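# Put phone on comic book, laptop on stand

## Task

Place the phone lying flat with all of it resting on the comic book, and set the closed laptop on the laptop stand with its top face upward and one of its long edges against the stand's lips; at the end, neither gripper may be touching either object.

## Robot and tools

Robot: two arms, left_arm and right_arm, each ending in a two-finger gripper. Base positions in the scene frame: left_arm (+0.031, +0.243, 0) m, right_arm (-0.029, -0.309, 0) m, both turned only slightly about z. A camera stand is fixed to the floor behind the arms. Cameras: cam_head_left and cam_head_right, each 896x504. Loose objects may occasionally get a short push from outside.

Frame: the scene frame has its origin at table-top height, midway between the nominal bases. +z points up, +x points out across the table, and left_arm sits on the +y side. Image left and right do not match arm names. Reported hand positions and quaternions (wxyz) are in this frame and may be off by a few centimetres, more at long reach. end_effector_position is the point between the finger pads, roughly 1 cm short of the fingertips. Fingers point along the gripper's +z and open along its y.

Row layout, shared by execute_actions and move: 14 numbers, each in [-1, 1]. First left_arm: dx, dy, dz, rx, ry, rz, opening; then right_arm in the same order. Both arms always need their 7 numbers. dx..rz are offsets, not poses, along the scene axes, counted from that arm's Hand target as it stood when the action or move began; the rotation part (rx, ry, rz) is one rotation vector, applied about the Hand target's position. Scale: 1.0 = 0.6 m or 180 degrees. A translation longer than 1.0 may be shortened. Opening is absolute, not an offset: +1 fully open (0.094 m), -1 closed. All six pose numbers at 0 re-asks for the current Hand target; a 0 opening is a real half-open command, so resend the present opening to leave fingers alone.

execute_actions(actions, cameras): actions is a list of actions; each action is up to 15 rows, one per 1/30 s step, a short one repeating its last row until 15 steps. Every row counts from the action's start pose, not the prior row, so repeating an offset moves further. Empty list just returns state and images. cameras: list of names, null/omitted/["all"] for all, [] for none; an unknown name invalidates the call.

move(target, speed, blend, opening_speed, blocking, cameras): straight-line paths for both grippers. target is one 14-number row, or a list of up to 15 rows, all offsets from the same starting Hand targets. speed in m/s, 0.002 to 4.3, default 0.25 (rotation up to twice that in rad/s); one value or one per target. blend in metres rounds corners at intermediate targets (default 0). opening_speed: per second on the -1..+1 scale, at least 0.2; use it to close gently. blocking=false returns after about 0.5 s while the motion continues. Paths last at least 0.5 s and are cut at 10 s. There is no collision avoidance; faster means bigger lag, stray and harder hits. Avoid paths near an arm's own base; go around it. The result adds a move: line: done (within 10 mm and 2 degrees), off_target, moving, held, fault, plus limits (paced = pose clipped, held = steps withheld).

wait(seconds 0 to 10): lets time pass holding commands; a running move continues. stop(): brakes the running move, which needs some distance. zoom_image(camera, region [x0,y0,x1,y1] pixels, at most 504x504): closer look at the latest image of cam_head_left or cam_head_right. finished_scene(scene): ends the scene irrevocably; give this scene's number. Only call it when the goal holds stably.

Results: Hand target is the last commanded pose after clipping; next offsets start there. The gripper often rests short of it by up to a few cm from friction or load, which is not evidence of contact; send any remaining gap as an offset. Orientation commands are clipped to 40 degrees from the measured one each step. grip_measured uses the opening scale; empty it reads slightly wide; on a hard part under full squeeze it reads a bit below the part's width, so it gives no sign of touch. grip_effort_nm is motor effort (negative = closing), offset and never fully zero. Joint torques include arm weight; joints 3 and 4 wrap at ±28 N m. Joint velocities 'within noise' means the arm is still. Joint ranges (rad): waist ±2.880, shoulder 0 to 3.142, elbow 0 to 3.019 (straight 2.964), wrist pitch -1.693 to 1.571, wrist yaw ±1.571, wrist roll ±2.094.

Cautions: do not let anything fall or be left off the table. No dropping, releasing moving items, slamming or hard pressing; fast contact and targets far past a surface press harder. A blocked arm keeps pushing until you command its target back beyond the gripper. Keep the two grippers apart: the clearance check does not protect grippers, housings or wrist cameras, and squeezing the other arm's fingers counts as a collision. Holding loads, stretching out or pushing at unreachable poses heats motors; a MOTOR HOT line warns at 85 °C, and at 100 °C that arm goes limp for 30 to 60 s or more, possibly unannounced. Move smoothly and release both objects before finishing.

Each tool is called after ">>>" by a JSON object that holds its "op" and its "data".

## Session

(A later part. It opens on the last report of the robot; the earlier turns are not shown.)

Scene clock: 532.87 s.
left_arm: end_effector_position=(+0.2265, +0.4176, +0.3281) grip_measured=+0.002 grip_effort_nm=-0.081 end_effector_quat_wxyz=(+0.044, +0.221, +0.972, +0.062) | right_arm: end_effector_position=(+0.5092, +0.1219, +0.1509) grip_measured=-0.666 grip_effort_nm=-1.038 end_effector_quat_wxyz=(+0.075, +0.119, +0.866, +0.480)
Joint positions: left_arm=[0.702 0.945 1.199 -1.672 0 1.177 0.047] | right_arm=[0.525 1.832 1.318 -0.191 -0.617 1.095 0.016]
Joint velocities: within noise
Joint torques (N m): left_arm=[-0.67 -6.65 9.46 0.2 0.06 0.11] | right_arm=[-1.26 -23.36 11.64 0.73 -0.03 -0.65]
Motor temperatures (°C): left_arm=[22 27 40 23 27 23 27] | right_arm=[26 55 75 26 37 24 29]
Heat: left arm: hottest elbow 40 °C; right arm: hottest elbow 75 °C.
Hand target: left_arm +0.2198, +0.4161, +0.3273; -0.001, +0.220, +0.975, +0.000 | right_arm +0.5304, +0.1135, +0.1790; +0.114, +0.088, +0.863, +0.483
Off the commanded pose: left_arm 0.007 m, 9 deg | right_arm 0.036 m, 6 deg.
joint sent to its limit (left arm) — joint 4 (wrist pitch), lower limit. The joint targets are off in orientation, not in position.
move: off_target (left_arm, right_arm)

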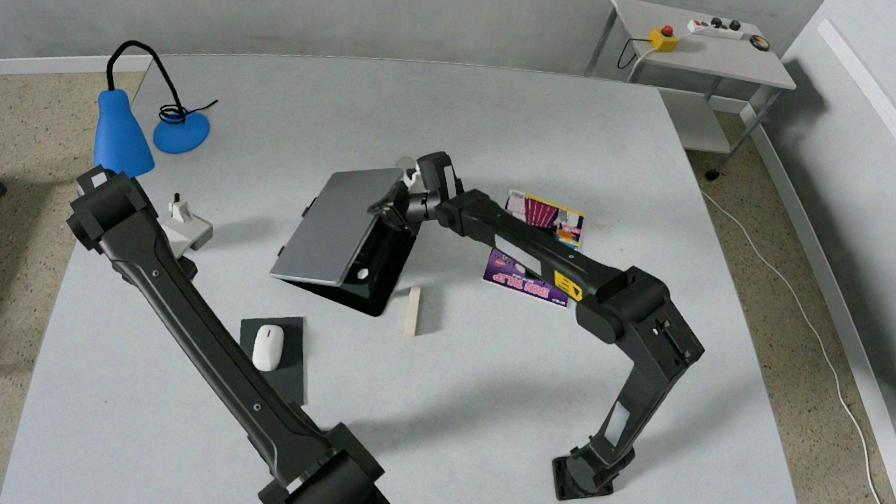

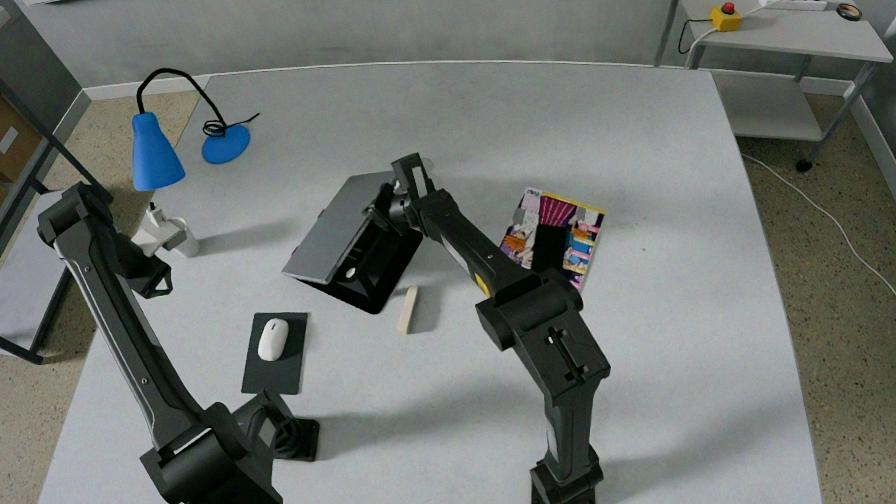

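>>> {"op": "move", "data": {"target": [[0,0,0,0,0,0,0,0.0,0.0,-0.01,0,0,0,-0.3],[0,0,0,0,0,0,0,0.0,0.0,-0.01,0,0,0,0.25]], "speed": 0.1, "opening_speed": 0.5}}

>>> {"op": "zoom_image", "data": {"camera": "cam_head_right", "region": [230, 120, 432, 320]}}

>>> {"op": "zoom_image", "data": {"camera": "cam_head_left", "region": [230, 120, 432, 320]}}

Scene clock: 540.93 s.
left_arm: end_effector_position=(+0.2265, +0.4176, +0.3281) grip_measured=+0.002 grip_effort_nm=-0.081 end_effector_quat_wxyz=(+0.044, +0.221, +0.972, +0.062) | right_arm: end_effector_position=(+0.5109, +0.1242, +0.1711) grip_measured=+0.247 grip_effort_nm=0.115 end_effector_quat_wxyz=(+0.093, +0.093, +0.863, +0.488)
Joint positions: left_arm=[0.702 0.945 1.199 -1.672 0 1.177 0.047] | right_arm=[0.525 1.811 1.33 -0.192 -0.624 1.054 0.059]
Joint velocities: within noise
Joint torques (N m): left_arm=[-0.03 -6.12 9.16 0.29 0.06 0.04] | right_arm=[-1.38 -20.6 10.8 1.11 0.14 -0.28]
Motor temperatures (°C): left_arm=[22 27 40 23 27 23 27] | right_arm=[26 54 72 26 36 24 29]
Heat: left arm: hottest elbow 40 °C; right arm: hottest elbow 72 °C.
Hand target: left_arm +0.2198, +0.4161, +0.3273; -0.001, +0.220, +0.975, +0.000 | right_arm +0.5303, +0.1135, +0.1728; +0.114, +0.088, +0.863, +0.483
Off the commanded pose: left_arm 0.007 m, 9 deg | right_arm 0.022 m, 3 deg.
joint sent to its limit (left arm) — joint 4 (wrist pitch), lower limit. The joint targets are off in orientation, not in position.
move: off_target (left_arm, right_arm); target 2's new opening was sent with right_arm's hand 0.027 m and 3 deg from that target

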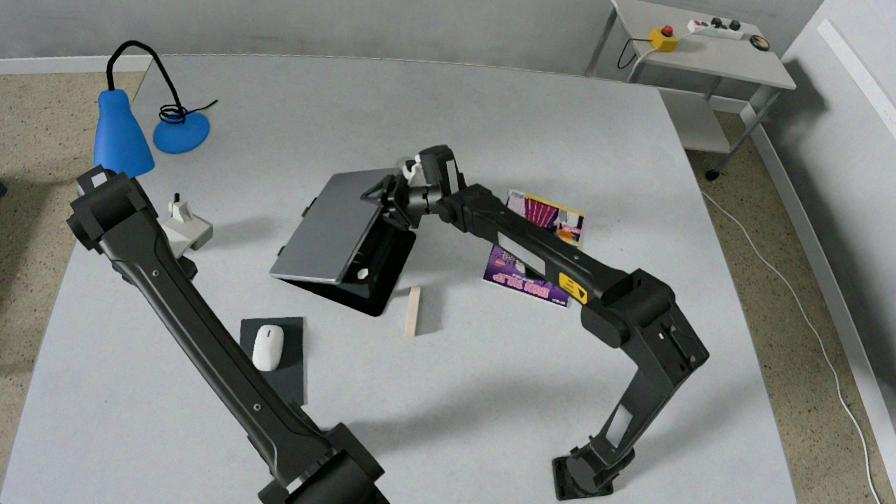

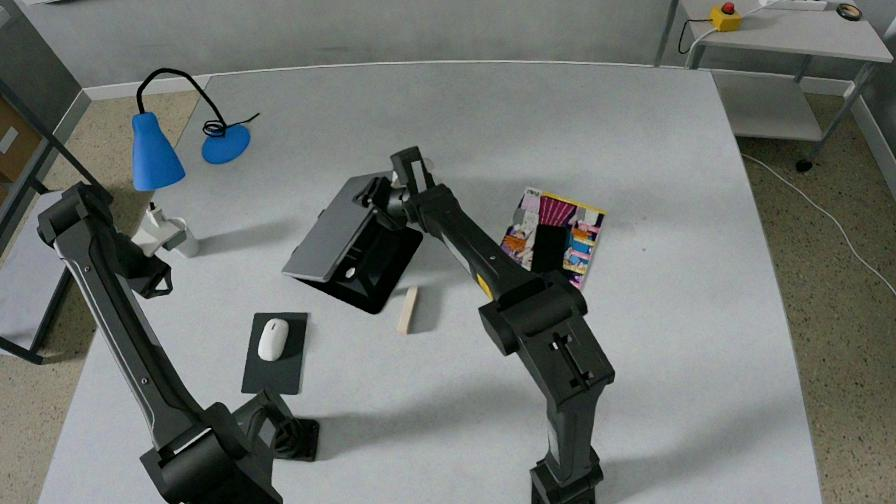

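Scaled by 2.495.

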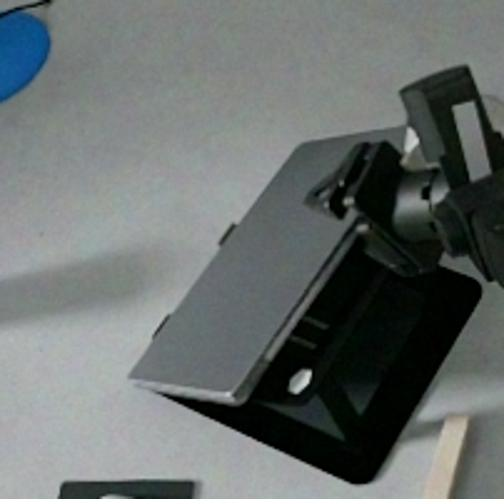

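Scaled by 2.495.

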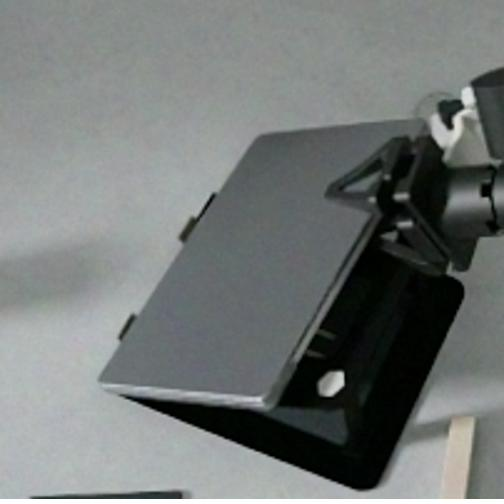

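>>> {"op": "move", "data": {"target": [[0,0,0,0,0,0,0,-0.07,-0.18,0.06,0,0,0,0.25],[0,0,0,0,0,0,0,-0.1,-0.26,0.2,0,0,0,0.25]], "speed": [0.1,0.15]}}

>>> {"op": "zoom_image", "data": {"camera": "cam_head_right", "region": [230, 120, 432, 320]}}

>>> {"op": "zoom_image", "data": {"camera": "cam_head_left", "region": [230, 120, 432, 320]}}

Scene clock: 547.10 s.
left_arm: end_effector_position=(+0.2265, +0.4176, +0.3281) grip_measured=+0.002 grip_effort_nm=-0.081 end_effector_quat_wxyz=(+0.044, +0.221, +0.972, +0.062) | right_arm: end_effector_position=(+0.4577, -0.0408, +0.2649) grip_measured=+0.249 grip_effort_nm=0.066 end_effector_quat_wxyz=(+0.092, +0.098, +0.869, +0.476)
Joint positions: left_arm=[0.702 0.945 1.199 -1.672 0 1.177 0.047] | right_arm=[0.277 1.449 1.179 -0.576 -0.786 0.817 0.059]
Joint velocities: within noise
Joint torques (N m): left_arm=[-0.73 -6.24 9.26 0.14 0.05 0.1] | right_arm=[-0.09 -16.09 13.29 0.69 -0.36 0.01]
Motor temperatures (°C): left_arm=[22 27 40 23 27 23 27] | right_arm=[26 54 68 26 35 24 28]
Heat: left arm: hottest elbow 40 °C; right arm: hottest elbow 68 °C.
Hand target: left_arm +0.2198, +0.4161, +0.3273; -0.001, +0.220, +0.975, +0.000 | right_arm +0.4703, -0.0425, +0.2927; +0.114, +0.088, +0.863, +0.483
Off the commanded pose: left_arm 0.007 m, 9 deg | right_arm 0.031 m, 3 deg.
joint sent to its limit (left arm) — joint 4 (wrist pitch), lower limit. The joint targets are off in orientation, not in position.
move: off_target (left_arm, right_arm)

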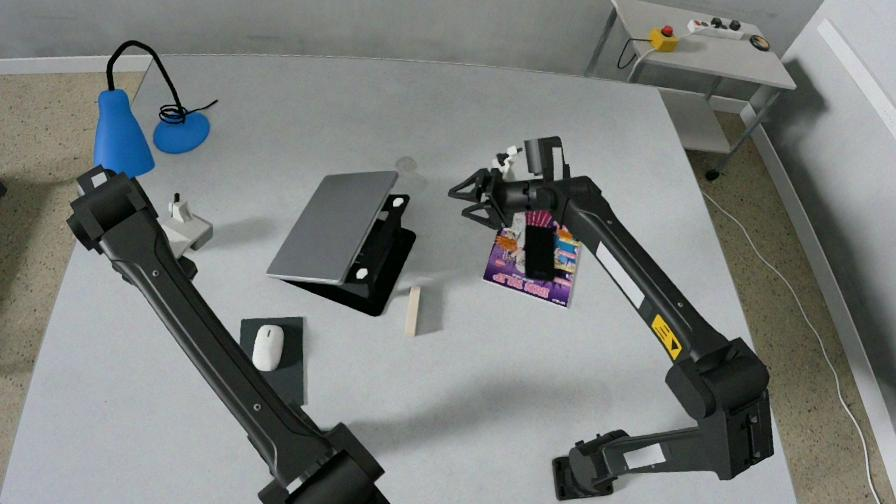

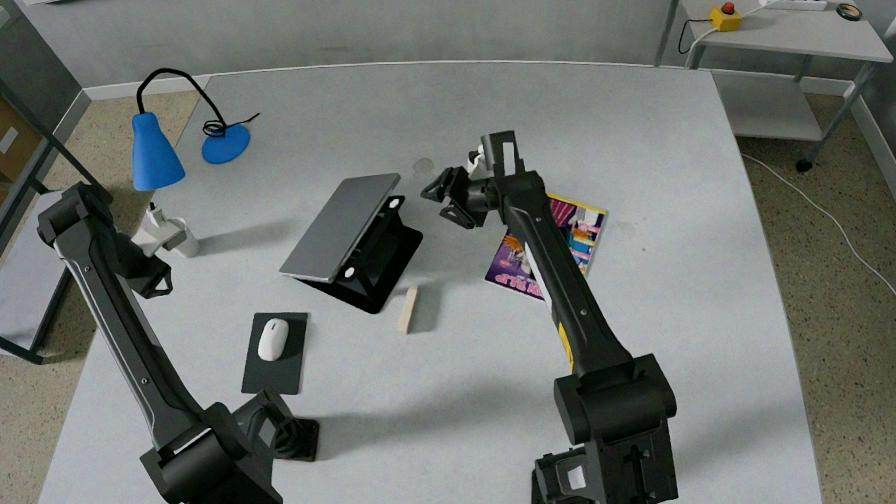

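Scaled by 2.495.

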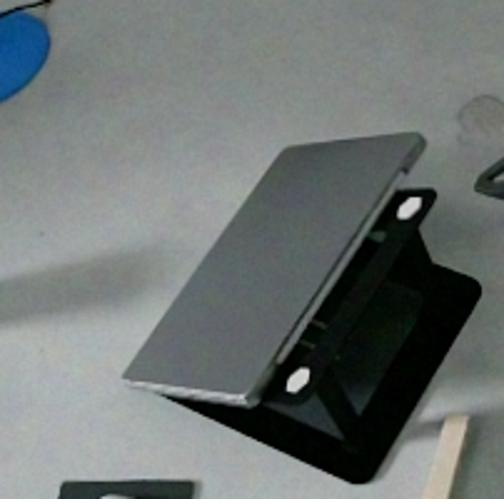

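Scaled by 2.495.

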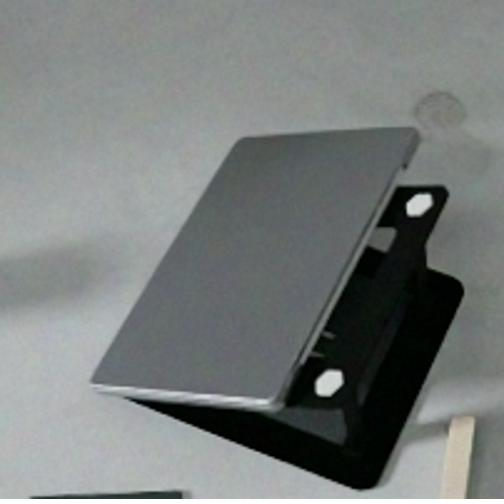

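>>> {"op": "zoom_image", "data": {"camera": "cam_head_left", "region": [250, 150, 410, 330]}}

>>> {"op": "zoom_image", "data": {"camera": "cam_head_right", "region": [250, 150, 410, 330]}}

Scaled by 2.800.

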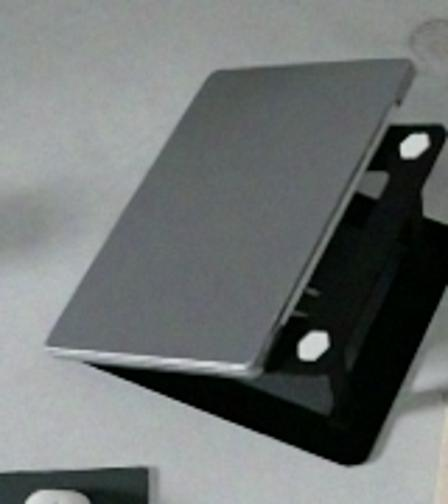

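Scaled by 2.800.

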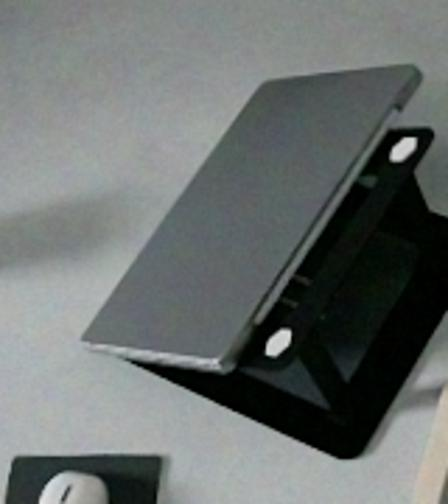

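>>> {"op": "zoom_image", "data": {"camera": "cam_head_left", "region": [260, 190, 330, 290]}}

>>> {"op": "zoom_image", "data": {"camera": "cam_head_right", "region": [270, 190, 350, 290]}}

Scaled by 5.040.

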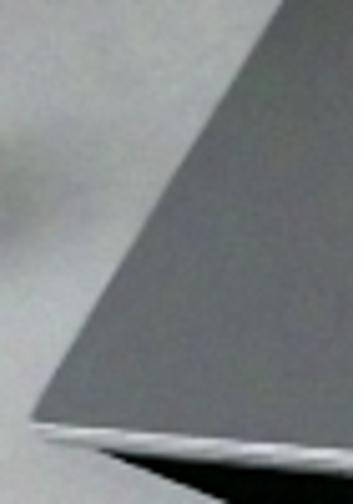

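Scaled by 5.040.

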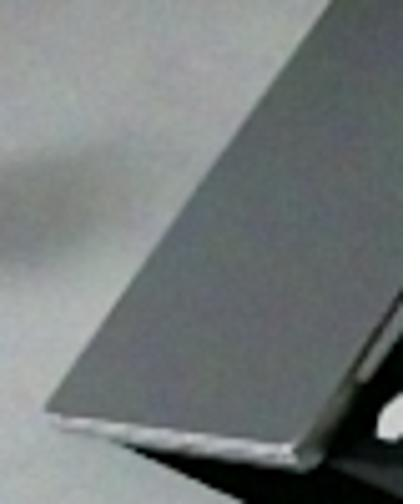

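>>> {"op": "move", "data": {"target": [0.617,-0.09,-0.295,0,0,0,-1,0,0,0,0,0,0,0.25]}}

Scene clock: 582.90 s.
left_arm: end_effector_position=(+0.5682, +0.3627, +0.1286) grip_measured=-0.981 grip_effort_nm=-1.004 end_effector_quat_wxyz=(-0.024, +0.221, +0.975, -0.011) | right_arm: end_effector_position=(+0.4577, -0.0408, +0.2649) grip_measured=+0.249 grip_effort_nm=0.061 end_effector_quat_wxyz=(+0.092, +0.097, +0.869, +0.476)
Joint positions: left_arm=[0.191 1.859 1.6 -1.364 -0.001 0.665 0.001] | right_arm=[0.277 1.449 1.179 -0.576 -0.786 0.816 0.059]
Joint velocities: within noise
Joint torques (N m): left_arm=[-1.61 -18.43 15.86 0.03 0.09 -0.05] | right_arm=[-0.15 -16.32 13.11 0.79 -0.36 0.02]
Motor temperatures (°C): left_arm=[22 27 40 23 26 23 27] | right_arm=[26 50 61 25 33 24 27]
Heat: left arm: hottest elbow 40 °C; right arm: hottest elbow 61 °C.
Hand target: left_arm +0.5901, +0.3620, +0.1505; +0.000, +0.220, +0.975, +0.000 | right_arm +0.4703, -0.0425, +0.2927; +0.114, +0.088, +0.863, +0.483
Off the commanded pose: left_arm 0.031 m, 3 deg | right_arm 0.031 m, 3 deg.
move: off_target (left_arm, right_arm)

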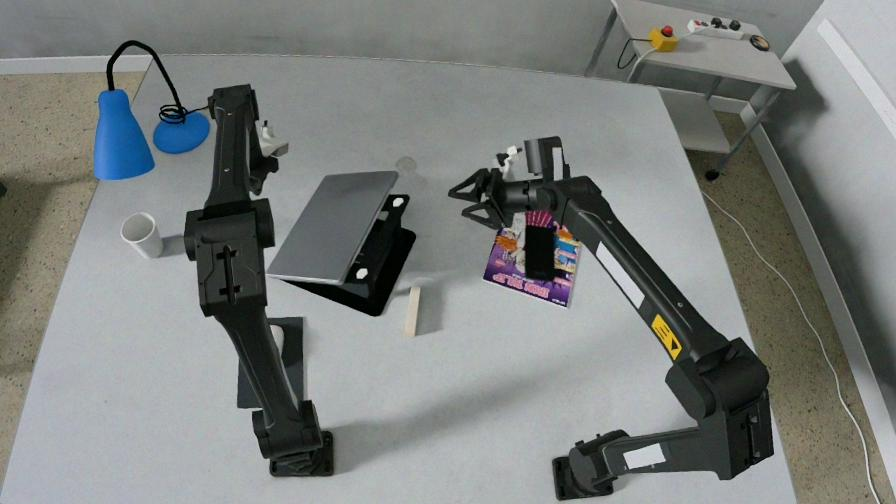

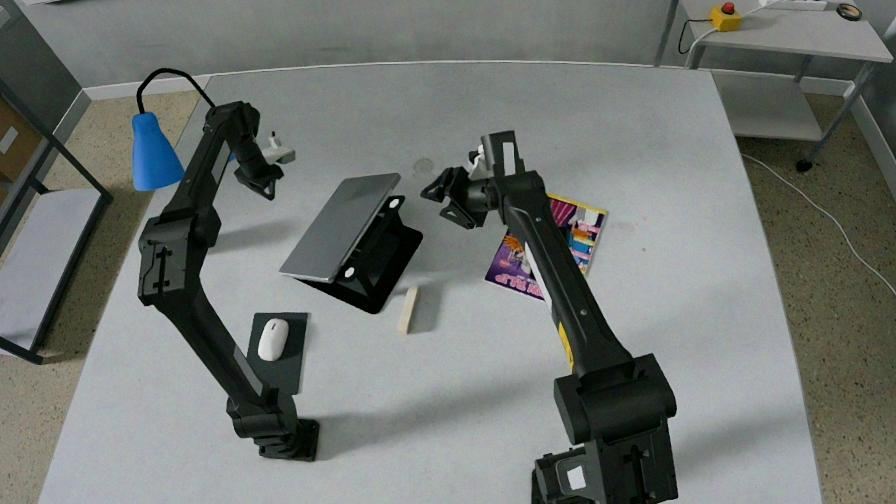

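>>> {"op": "move", "data": {"target": [0.032,-0.02,-0.128,0,0,0,-1,0,0,0,0,0,0,0.25]}}

>>> {"op": "zoom_image", "data": {"camera": "cam_head_right", "region": [200, 90, 420, 330]}}

Scene clock: 586.30 s.
left_arm: end_effector_position=(+0.6003, +0.3549, +0.0668) grip_measured=-0.981 grip_effort_nm=-1.004 end_effector_quat_wxyz=(-0.013, +0.220, +0.975, -0.006) | right_arm: end_effector_position=(+0.4578, -0.0409, +0.2649) grip_measured=+0.249 grip_effort_nm=0.066 end_effector_quat_wxyz=(+0.092, +0.097, +0.869, +0.476)
Joint positions: left_arm=[0.166 1.97 1.6 -1.229 -0.001 0.639 0.001] | right_arm=[0.276 1.449 1.179 -0.576 -0.786 0.816 0.059]
Joint velocities: within noise
Joint torques (N m): left_arm=[-2.73 -21.66 10.52 0.69 0.01 -0.09] | right_arm=[-0.21 -16.38 13.11 0.77 -0.36 0.03]
Motor temperatures (°C): left_arm=[22 27 41 23 26 23 28] | right_arm=[26 50 60 25 33 24 27]
Heat: left arm: hottest elbow 41 °C; right arm: hottest elbow 60 °C.
Hand target: left_arm +0.6093, +0.3499, +0.0735; +0.000, +0.220, +0.975, +0.000 | right_arm +0.4704, -0.0427, +0.2927; +0.114, +0.088, +0.863, +0.483
Off the commanded pose: left_arm 0.012 m, 2 deg | right_arm 0.031 m, 3 deg.
move: off_target (left_arm, right_arm)

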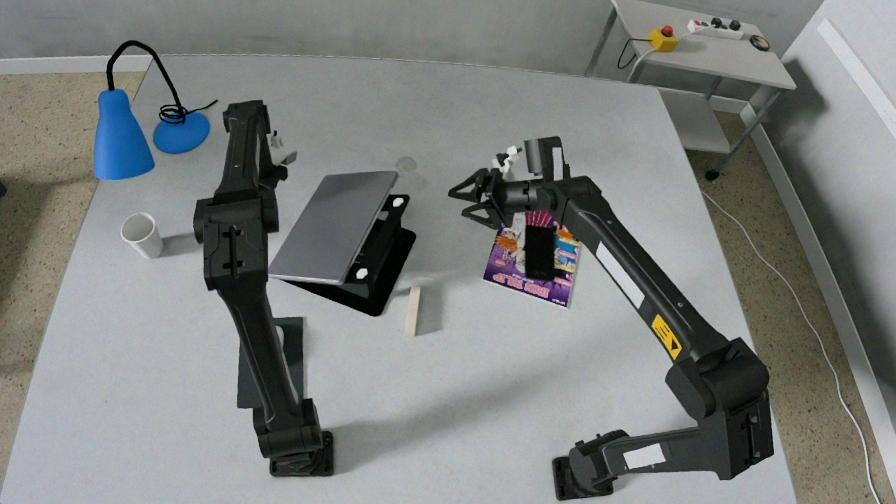

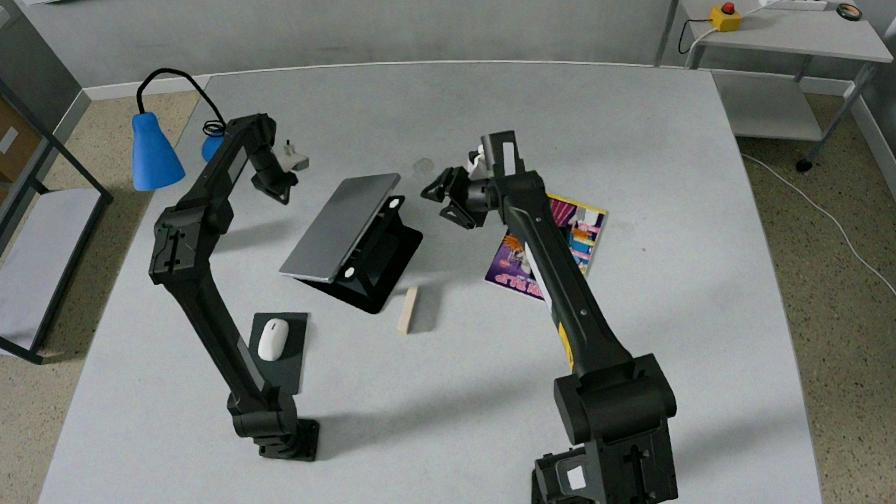

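Scaled by 2.100.

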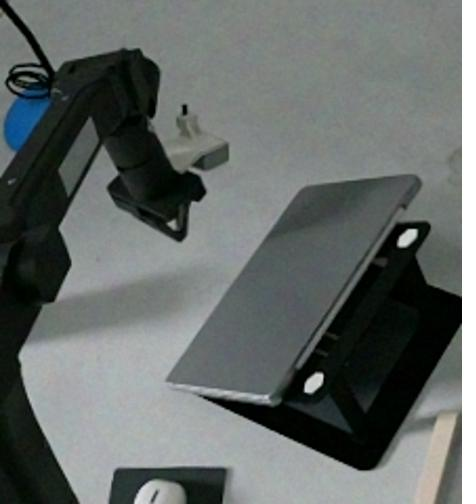

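>>> {"op": "move", "data": {"target": [-0.04,-0.1,-0.037,0,0,0,-1,0,0,0,0,0,0,0.25], "speed": 0.15}}

>>> {"op": "zoom_image", "data": {"camera": "cam_head_right", "region": [250, 150, 410, 310]}}

>>> {"op": "zoom_image", "data": {"camera": "cam_head_left", "region": [230, 150, 410, 330]}}

Scene clock: 591.60 s.
left_arm: end_effector_position=(+0.5832, +0.2911, +0.0385) grip_measured=-0.981 grip_effort_nm=-0.999 end_effector_quat_wxyz=(-0.016, +0.224, +0.974, -0.006) | right_arm: end_effector_position=(+0.4578, -0.0409, +0.2649) grip_measured=+0.249 grip_effort_nm=0.066 end_effector_quat_wxyz=(+0.092, +0.097, +0.869, +0.476)
Joint positions: left_arm=[0.06 1.941 1.472 -1.136 0.001 0.541 0.001] | right_arm=[0.276 1.449 1.179 -0.576 -0.786 0.816 0.059]
Joint velocities: within noise
Joint torques (N m): left_arm=[-1.61 -22.36 8.03 0.57 -0.02 -0.09] | right_arm=[-0.15 -16.38 13.11 0.76 -0.36 0.02]
Motor temperatures (°C): left_arm=[22 27 41 23 26 23 28] | right_arm=[26 50 60 25 33 24 27]
Heat: left arm: hottest elbow 41 °C; right arm: hottest elbow 60 °C.
Hand target: left_arm +0.5852, +0.2900, +0.0512; -0.001, +0.220, +0.975, -0.001 | right_arm +0.4704, -0.0427, +0.2927; +0.114, +0.088, +0.863, +0.483
Off the commanded pose: left_arm 0.013 m, 2 deg | right_arm 0.031 m, 3 deg.
move: off_target (left_arm, right_arm)

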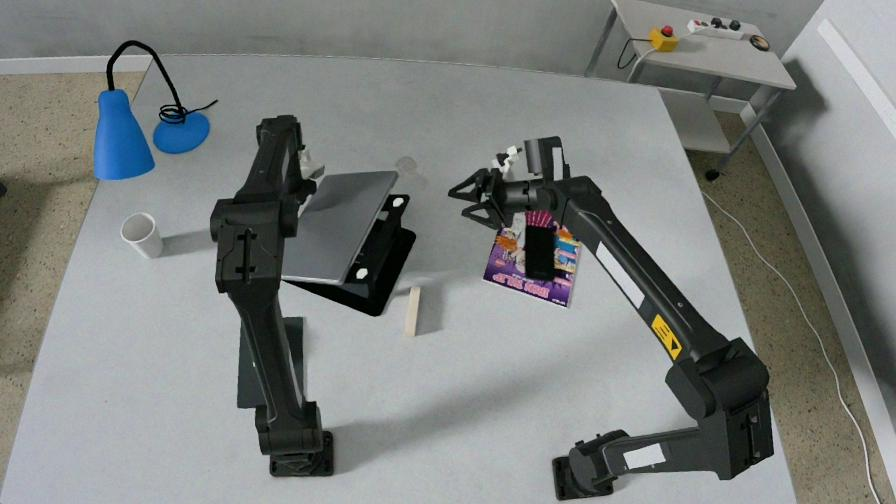

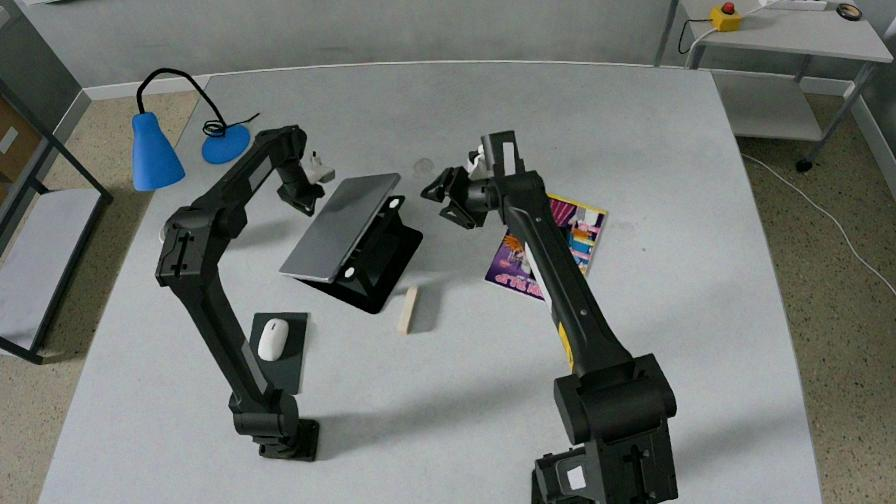

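Scaled by 3.150.

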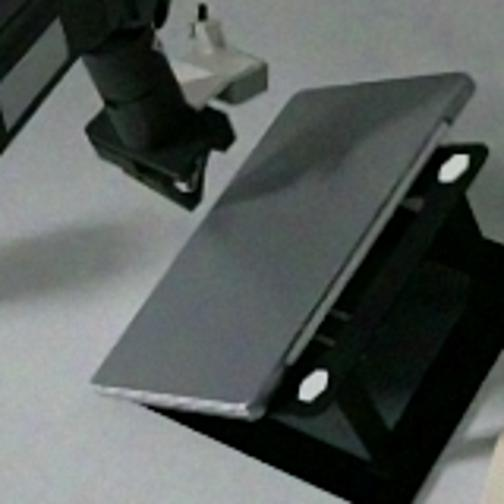

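Scaled by 2.800.

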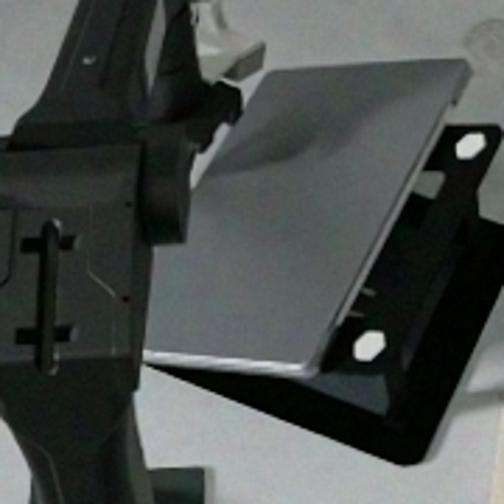

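>>> {"op": "move", "data": {"target": [-0.018,-0.047,0,0,0,0,-1,0,0,0,0,0,0,0.25], "speed": 0.06}}

>>> {"op": "zoom_image", "data": {"camera": "cam_head_right", "region": [250, 150, 410, 310]}}

>>> {"op": "zoom_image", "data": {"camera": "cam_head_left", "region": [230, 150, 410, 330]}}

Scene clock: 595.57 s.
left_arm: end_effector_position=(+0.5745, +0.2699, +0.0425) grip_measured=-0.981 grip_effort_nm=-1.004 end_effector_quat_wxyz=(-0.012, +0.218, +0.976, -0.003) | right_arm: end_effector_position=(+0.4578, -0.0409, +0.2649) grip_measured=+0.249 grip_effort_nm=0.066 end_effector_quat_wxyz=(+0.092, +0.097, +0.869, +0.476)
Joint positions: left_arm=[0.022 1.908 1.432 -1.119 -0.001 0.491 0.001] | right_arm=[0.276 1.449 1.179 -0.576 -0.786 0.816 0.059]
Joint velocities: within noise
Joint torques (N m): left_arm=[-2.67 -21.3 7.8 0.69 0.09 -0.08] | right_arm=[-0.09 -16.44 13.11 0.76 -0.35 0.03]
Motor temperatures (°C): left_arm=[22 28 41 23 26 23 28] | right_arm=[26 49 60 25 33 24 27]
Heat: left arm: hottest elbow 41 °C; right arm: hottest elbow 60 °C.
Hand target: left_arm +0.5743, +0.2617, +0.0513; -0.001, +0.220, +0.975, +0.000 | right_arm +0.4704, -0.0427, +0.2927; +0.114, +0.088, +0.863, +0.483
Off the commanded pose: left_arm 0.012 m, 1 deg | right_arm 0.031 m, 3 deg.
move: off_target (left_arm, right_arm)

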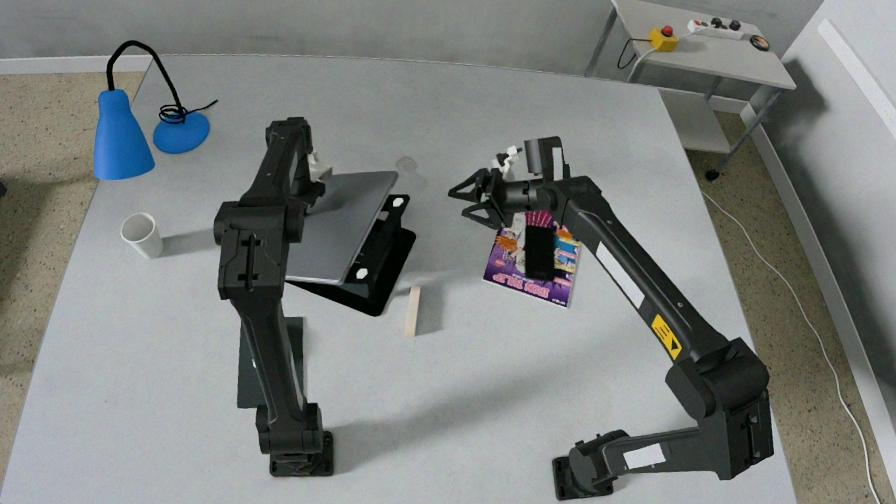

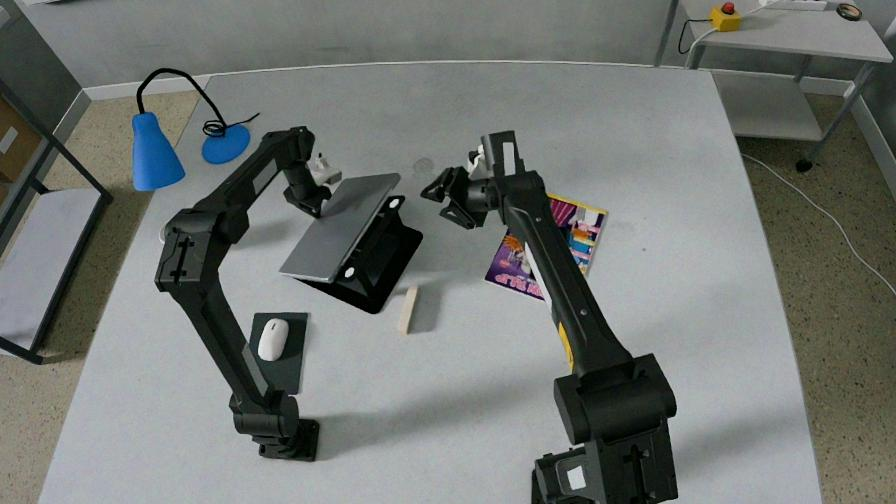

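Scaled by 3.150.

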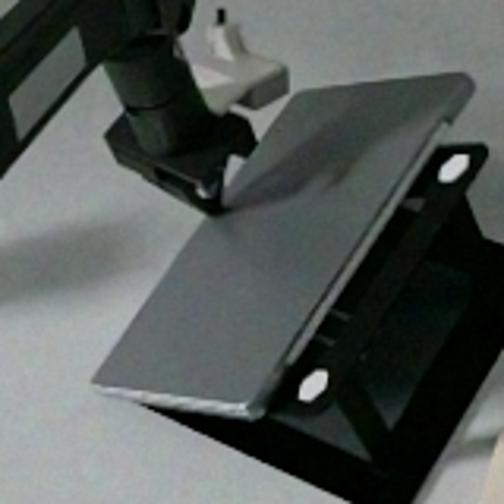

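Scaled by 2.800.

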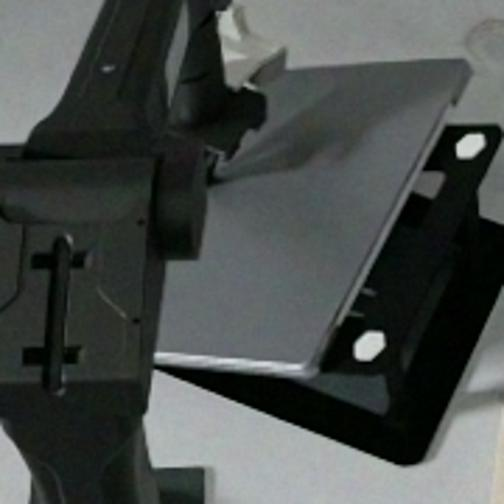

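>>> {"op": "move", "data": {"target": [-0.018,-0.046,-0.005,0,0,0,-1,0,0,0,0,0,0,0.25], "speed": 0.06}}

>>> {"op": "zoom_image", "data": {"camera": "cam_head_right", "region": [250, 150, 410, 310]}}

>>> {"op": "zoom_image", "data": {"camera": "cam_head_left", "region": [230, 150, 410, 330]}}

Scene clock: 600.23 s.
left_arm: end_effector_position=(+0.5701, +0.2531, +0.0508) grip_measured=-0.981 grip_effort_nm=-0.999 end_effector_quat_wxyz=(+0.001, +0.210, +0.978, +0.004) | right_arm: end_effector_position=(+0.4578, -0.0409, +0.2649) grip_measured=+0.249 grip_effort_nm=0.066 end_effector_quat_wxyz=(+0.092, +0.097, +0.869, +0.476)
Joint positions: left_arm=[-0.011 1.87 1.398 -1.095 -0.008 0.44 0.001] | right_arm=[0.276 1.449 1.179 -0.576 -0.786 0.816 0.059]
Joint velocities: within noise
Joint torques (N m): left_arm=[-3.55 -19.19 7.01 0.39 0.31 -0.07] | right_arm=[-0.09 -16.44 13.11 0.77 -0.35 0.03]
Motor temperatures (°C): left_arm=[22 28 41 23 26 23 28] | right_arm=[26 49 59 25 32 24 27]
Heat: left arm: hottest elbow 41 °C; right arm: hottest elbow 59 °C.
Hand target: left_arm +0.5635, +0.2341, +0.0483; -0.001, +0.220, +0.975, -0.001 | right_arm +0.4704, -0.0427, +0.2927; +0.114, +0.088, +0.863, +0.483
Off the commanded pose: left_arm 0.020 m, 1 deg | right_arm 0.031 m, 3 deg.
move: off_target (left_arm, right_arm)

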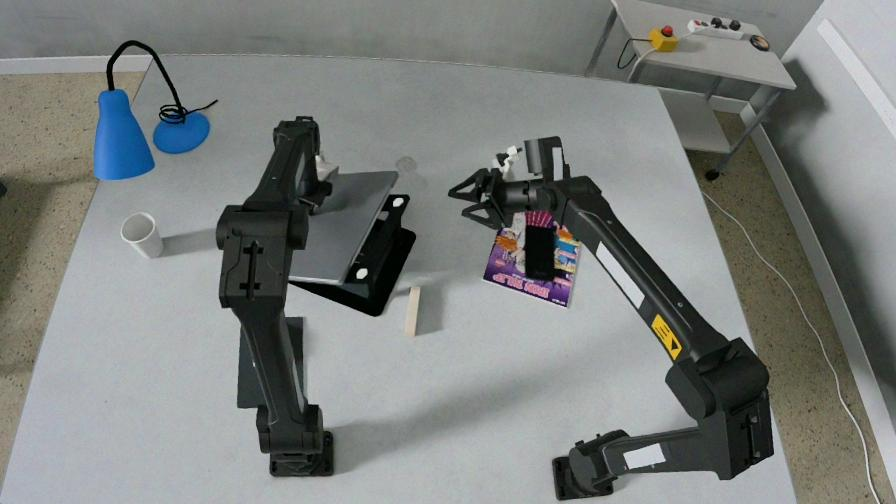

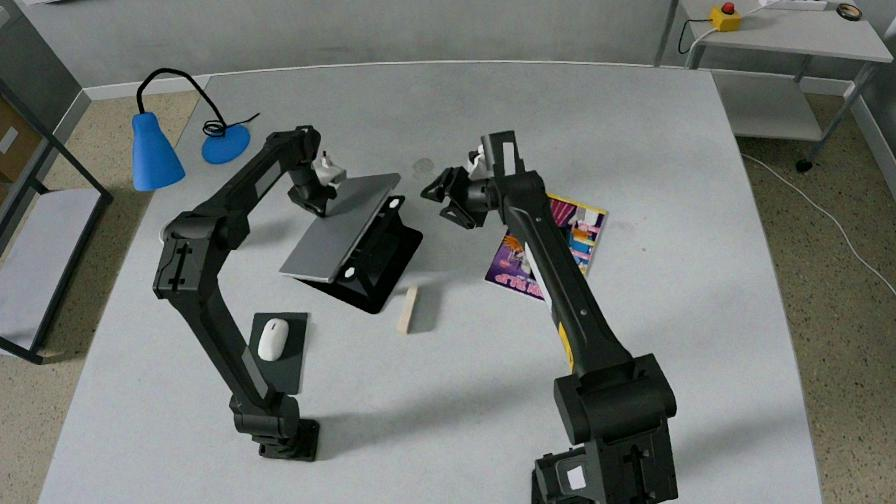

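Scaled by 3.150.

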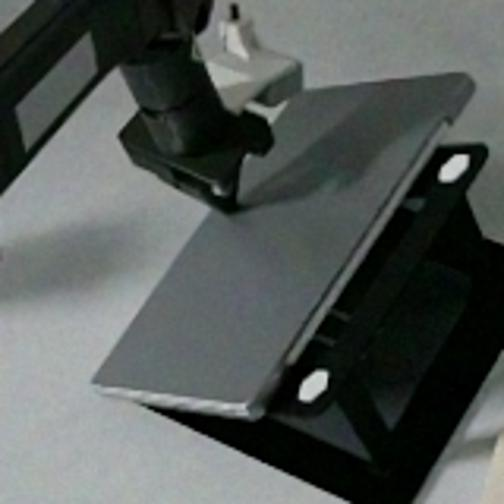

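Scaled by 2.800.

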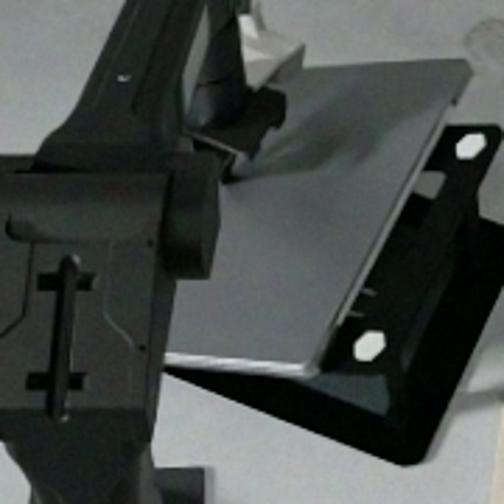

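>>> {"op": "move", "data": {"target": [[-0.0,0.02,0.04,0,0,0,-1,0,0,0,0,0,0,0.25],[0.04,0.12,0.0,0,0,0,-1,0,0,0,0,0,0,0.25],[0.04,0.12,-0.046,0,0,0,-1,0,0,0,0,0,0,0.25]], "speed": 0.15}}

>>> {"op": "zoom_image", "data": {"camera": "cam_head_right", "region": [270, 160, 370, 290]}}

>>> {"op": "zoom_image", "data": {"camera": "cam_head_left", "region": [230, 150, 410, 330]}}

Scene clock: 617.43 s.
left_arm: end_effector_position=(+0.5660, +0.3039, +0.0138) grip_measured=-0.981 grip_effort_nm=-0.999 end_effector_quat_wxyz=(-0.021, +0.216, +0.976, -0.006) | right_arm: end_effector_position=(+0.4578, -0.0409, +0.2649) grip_measured=+0.249 grip_effort_nm=0.066 end_effector_quat_wxyz=(+0.092, +0.097, +0.869, +0.476)
Joint positions: left_arm=[0.085 1.942 1.4 -1.073 -0.003 0.548 0.001] | right_arm=[0.276 1.449 1.179 -0.576 -0.786 0.816 0.059]
Joint velocities: within noise
Joint torques (N m): left_arm=[-1.49 -18.32 12.85 0.66 0.11 0.1] | right_arm=[-0.21 -16.38 13.11 0.77 -0.36 0.03]
Motor temperatures (°C): left_arm=[22 29 40 23 27 23 28] | right_arm=[26 49 59 25 32 24 27]
Heat: left arm: hottest elbow 40 °C; right arm: hottest elbow 59 °C.
Hand target: left_arm +0.5876, +0.3061, +0.0208; -0.001, +0.220, +0.975, -0.001 | right_arm +0.4704, -0.0427, +0.2927; +0.114, +0.088, +0.863, +0.483
Off the commanded pose: left_arm 0.023 m, 3 deg | right_arm 0.031 m, 3 deg.
move: off_target (left_arm, right_arm)

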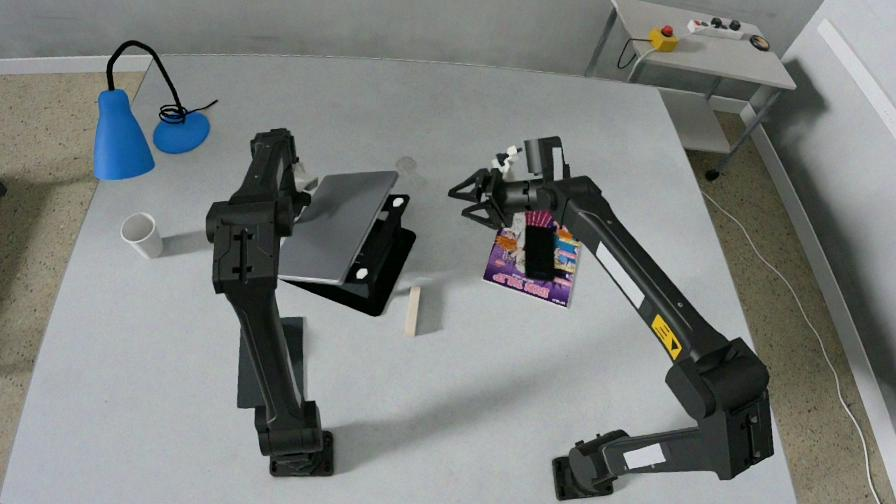

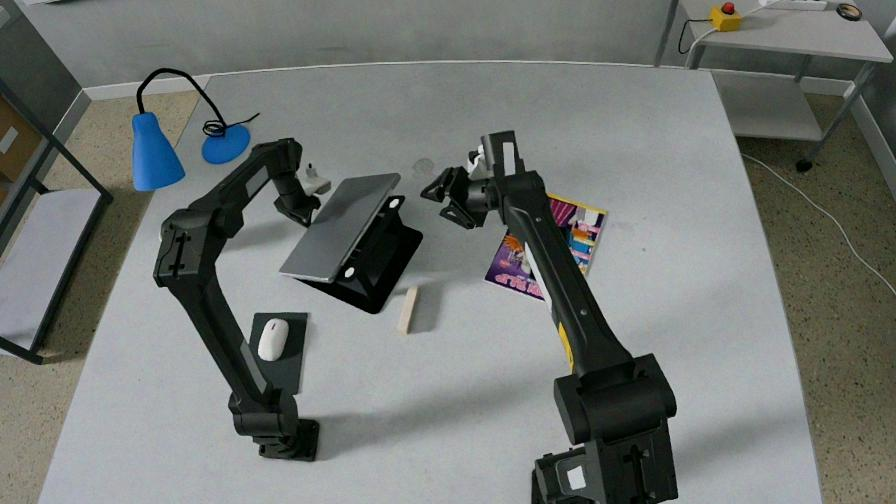

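Scaled by 3.877.

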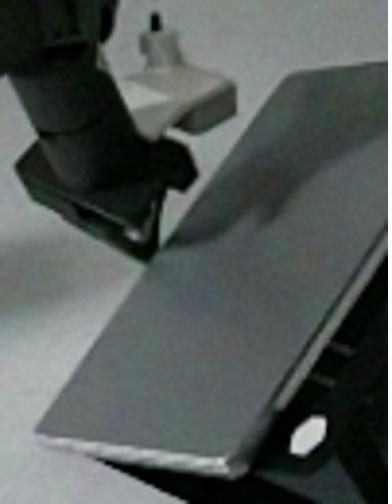

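Scaled by 2.800.

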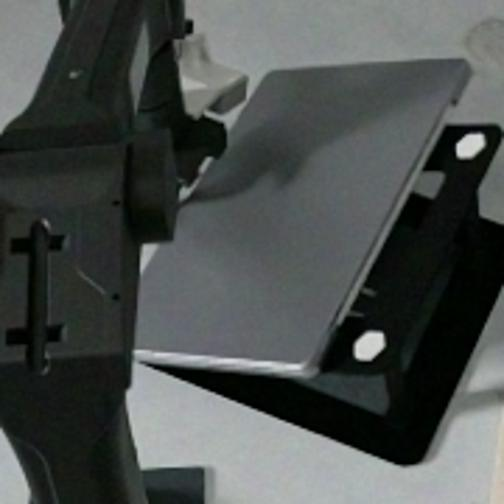

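>>> {"op": "move", "data": {"target": [-0.035,-0.06,0.008,0,0,0,-1,0,0,0,0,0,0,0.25], "speed": 0.06}}

>>> {"op": "zoom_image", "data": {"camera": "cam_head_right", "region": [270, 160, 370, 290]}}

>>> {"op": "zoom_image", "data": {"camera": "cam_head_left", "region": [230, 150, 410, 330]}}

Scene clock: 621.90 s.
left_arm: end_effector_position=(+0.5686, +0.2897, +0.0149) grip_measured=-0.981 grip_effort_nm=-0.999 end_effector_quat_wxyz=(-0.009, +0.208, +0.978, +0.002) | right_arm: end_effector_position=(+0.4578, -0.0409, +0.2649) grip_measured=+0.249 grip_effort_nm=0.066 end_effector_quat_wxyz=(+0.092, +0.097, +0.869, +0.476)
Joint positions: left_arm=[0.056 1.928 1.381 -1.041 -0.01 0.504 0.001] | right_arm=[0.276 1.449 1.179 -0.576 -0.786 0.816 0.059]
Joint velocities: within noise
Joint torques (N m): left_arm=[-3.84 -22.24 7.1 0.36 0.42 -0.04] | right_arm=[-0.09 -16.38 13.11 0.76 -0.36 0.03]
Motor temperatures (°C): left_arm=[22 29 40 23 27 23 29] | right_arm=[26 48 59 25 31 24 27]
Heat: left arm: hottest elbow 40 °C; right arm: hottest elbow 59 °C.
Hand target: left_arm +0.5667, +0.2703, +0.0256; -0.001, +0.220, +0.975, +0.000 | right_arm +0.4704, -0.0427, +0.2927; +0.114, +0.088, +0.863, +0.483
Off the commanded pose: left_arm 0.022 m, 2 deg | right_arm 0.031 m, 3 deg.
move: off_target (left_arm, right_arm)

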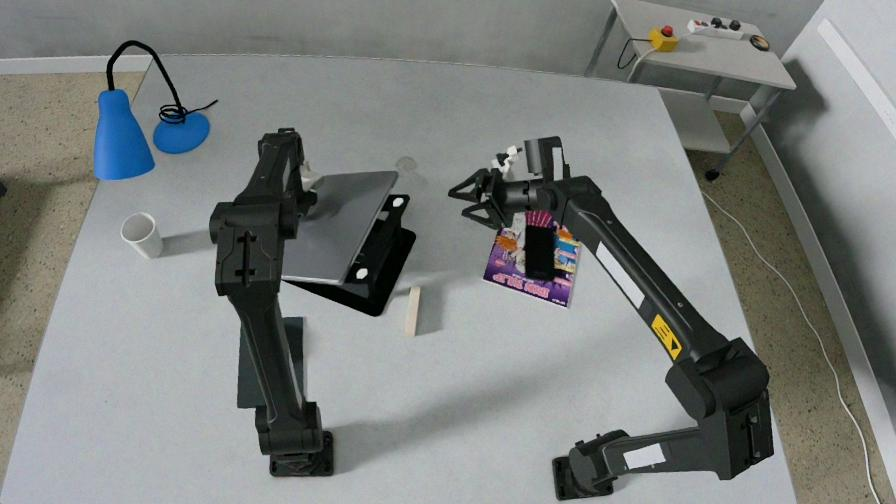

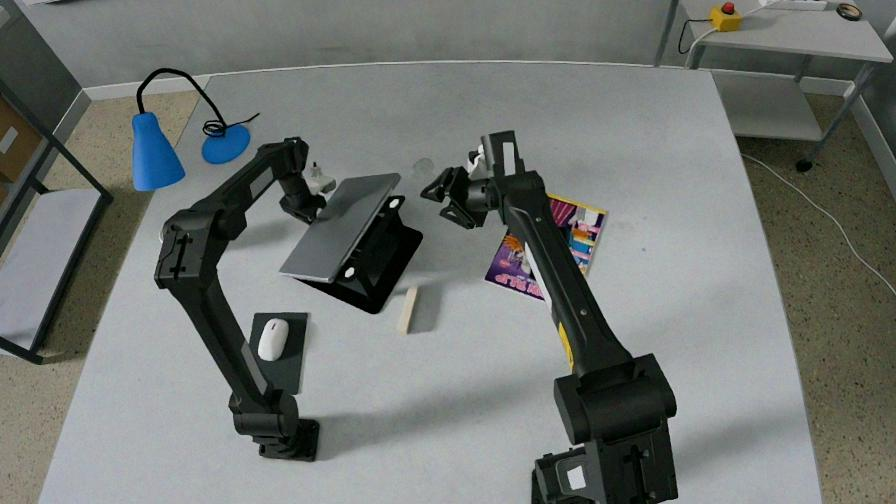

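Scaled by 3.877.

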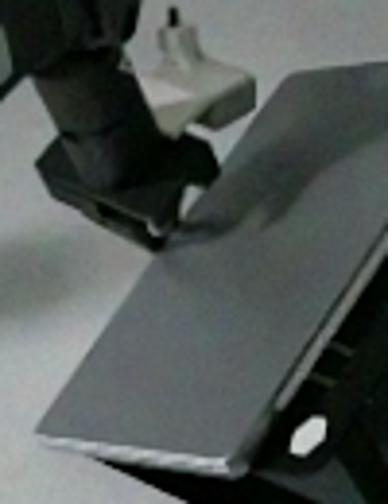

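Scaled by 2.800.

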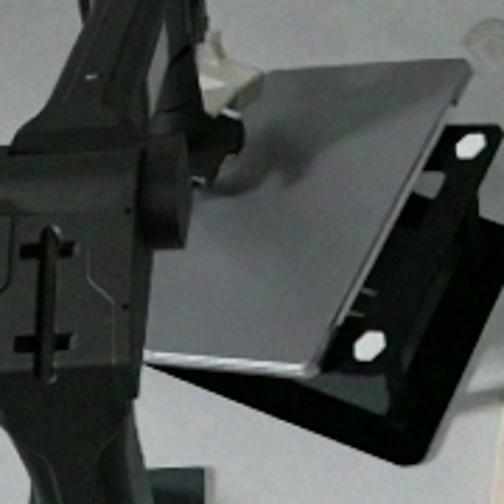

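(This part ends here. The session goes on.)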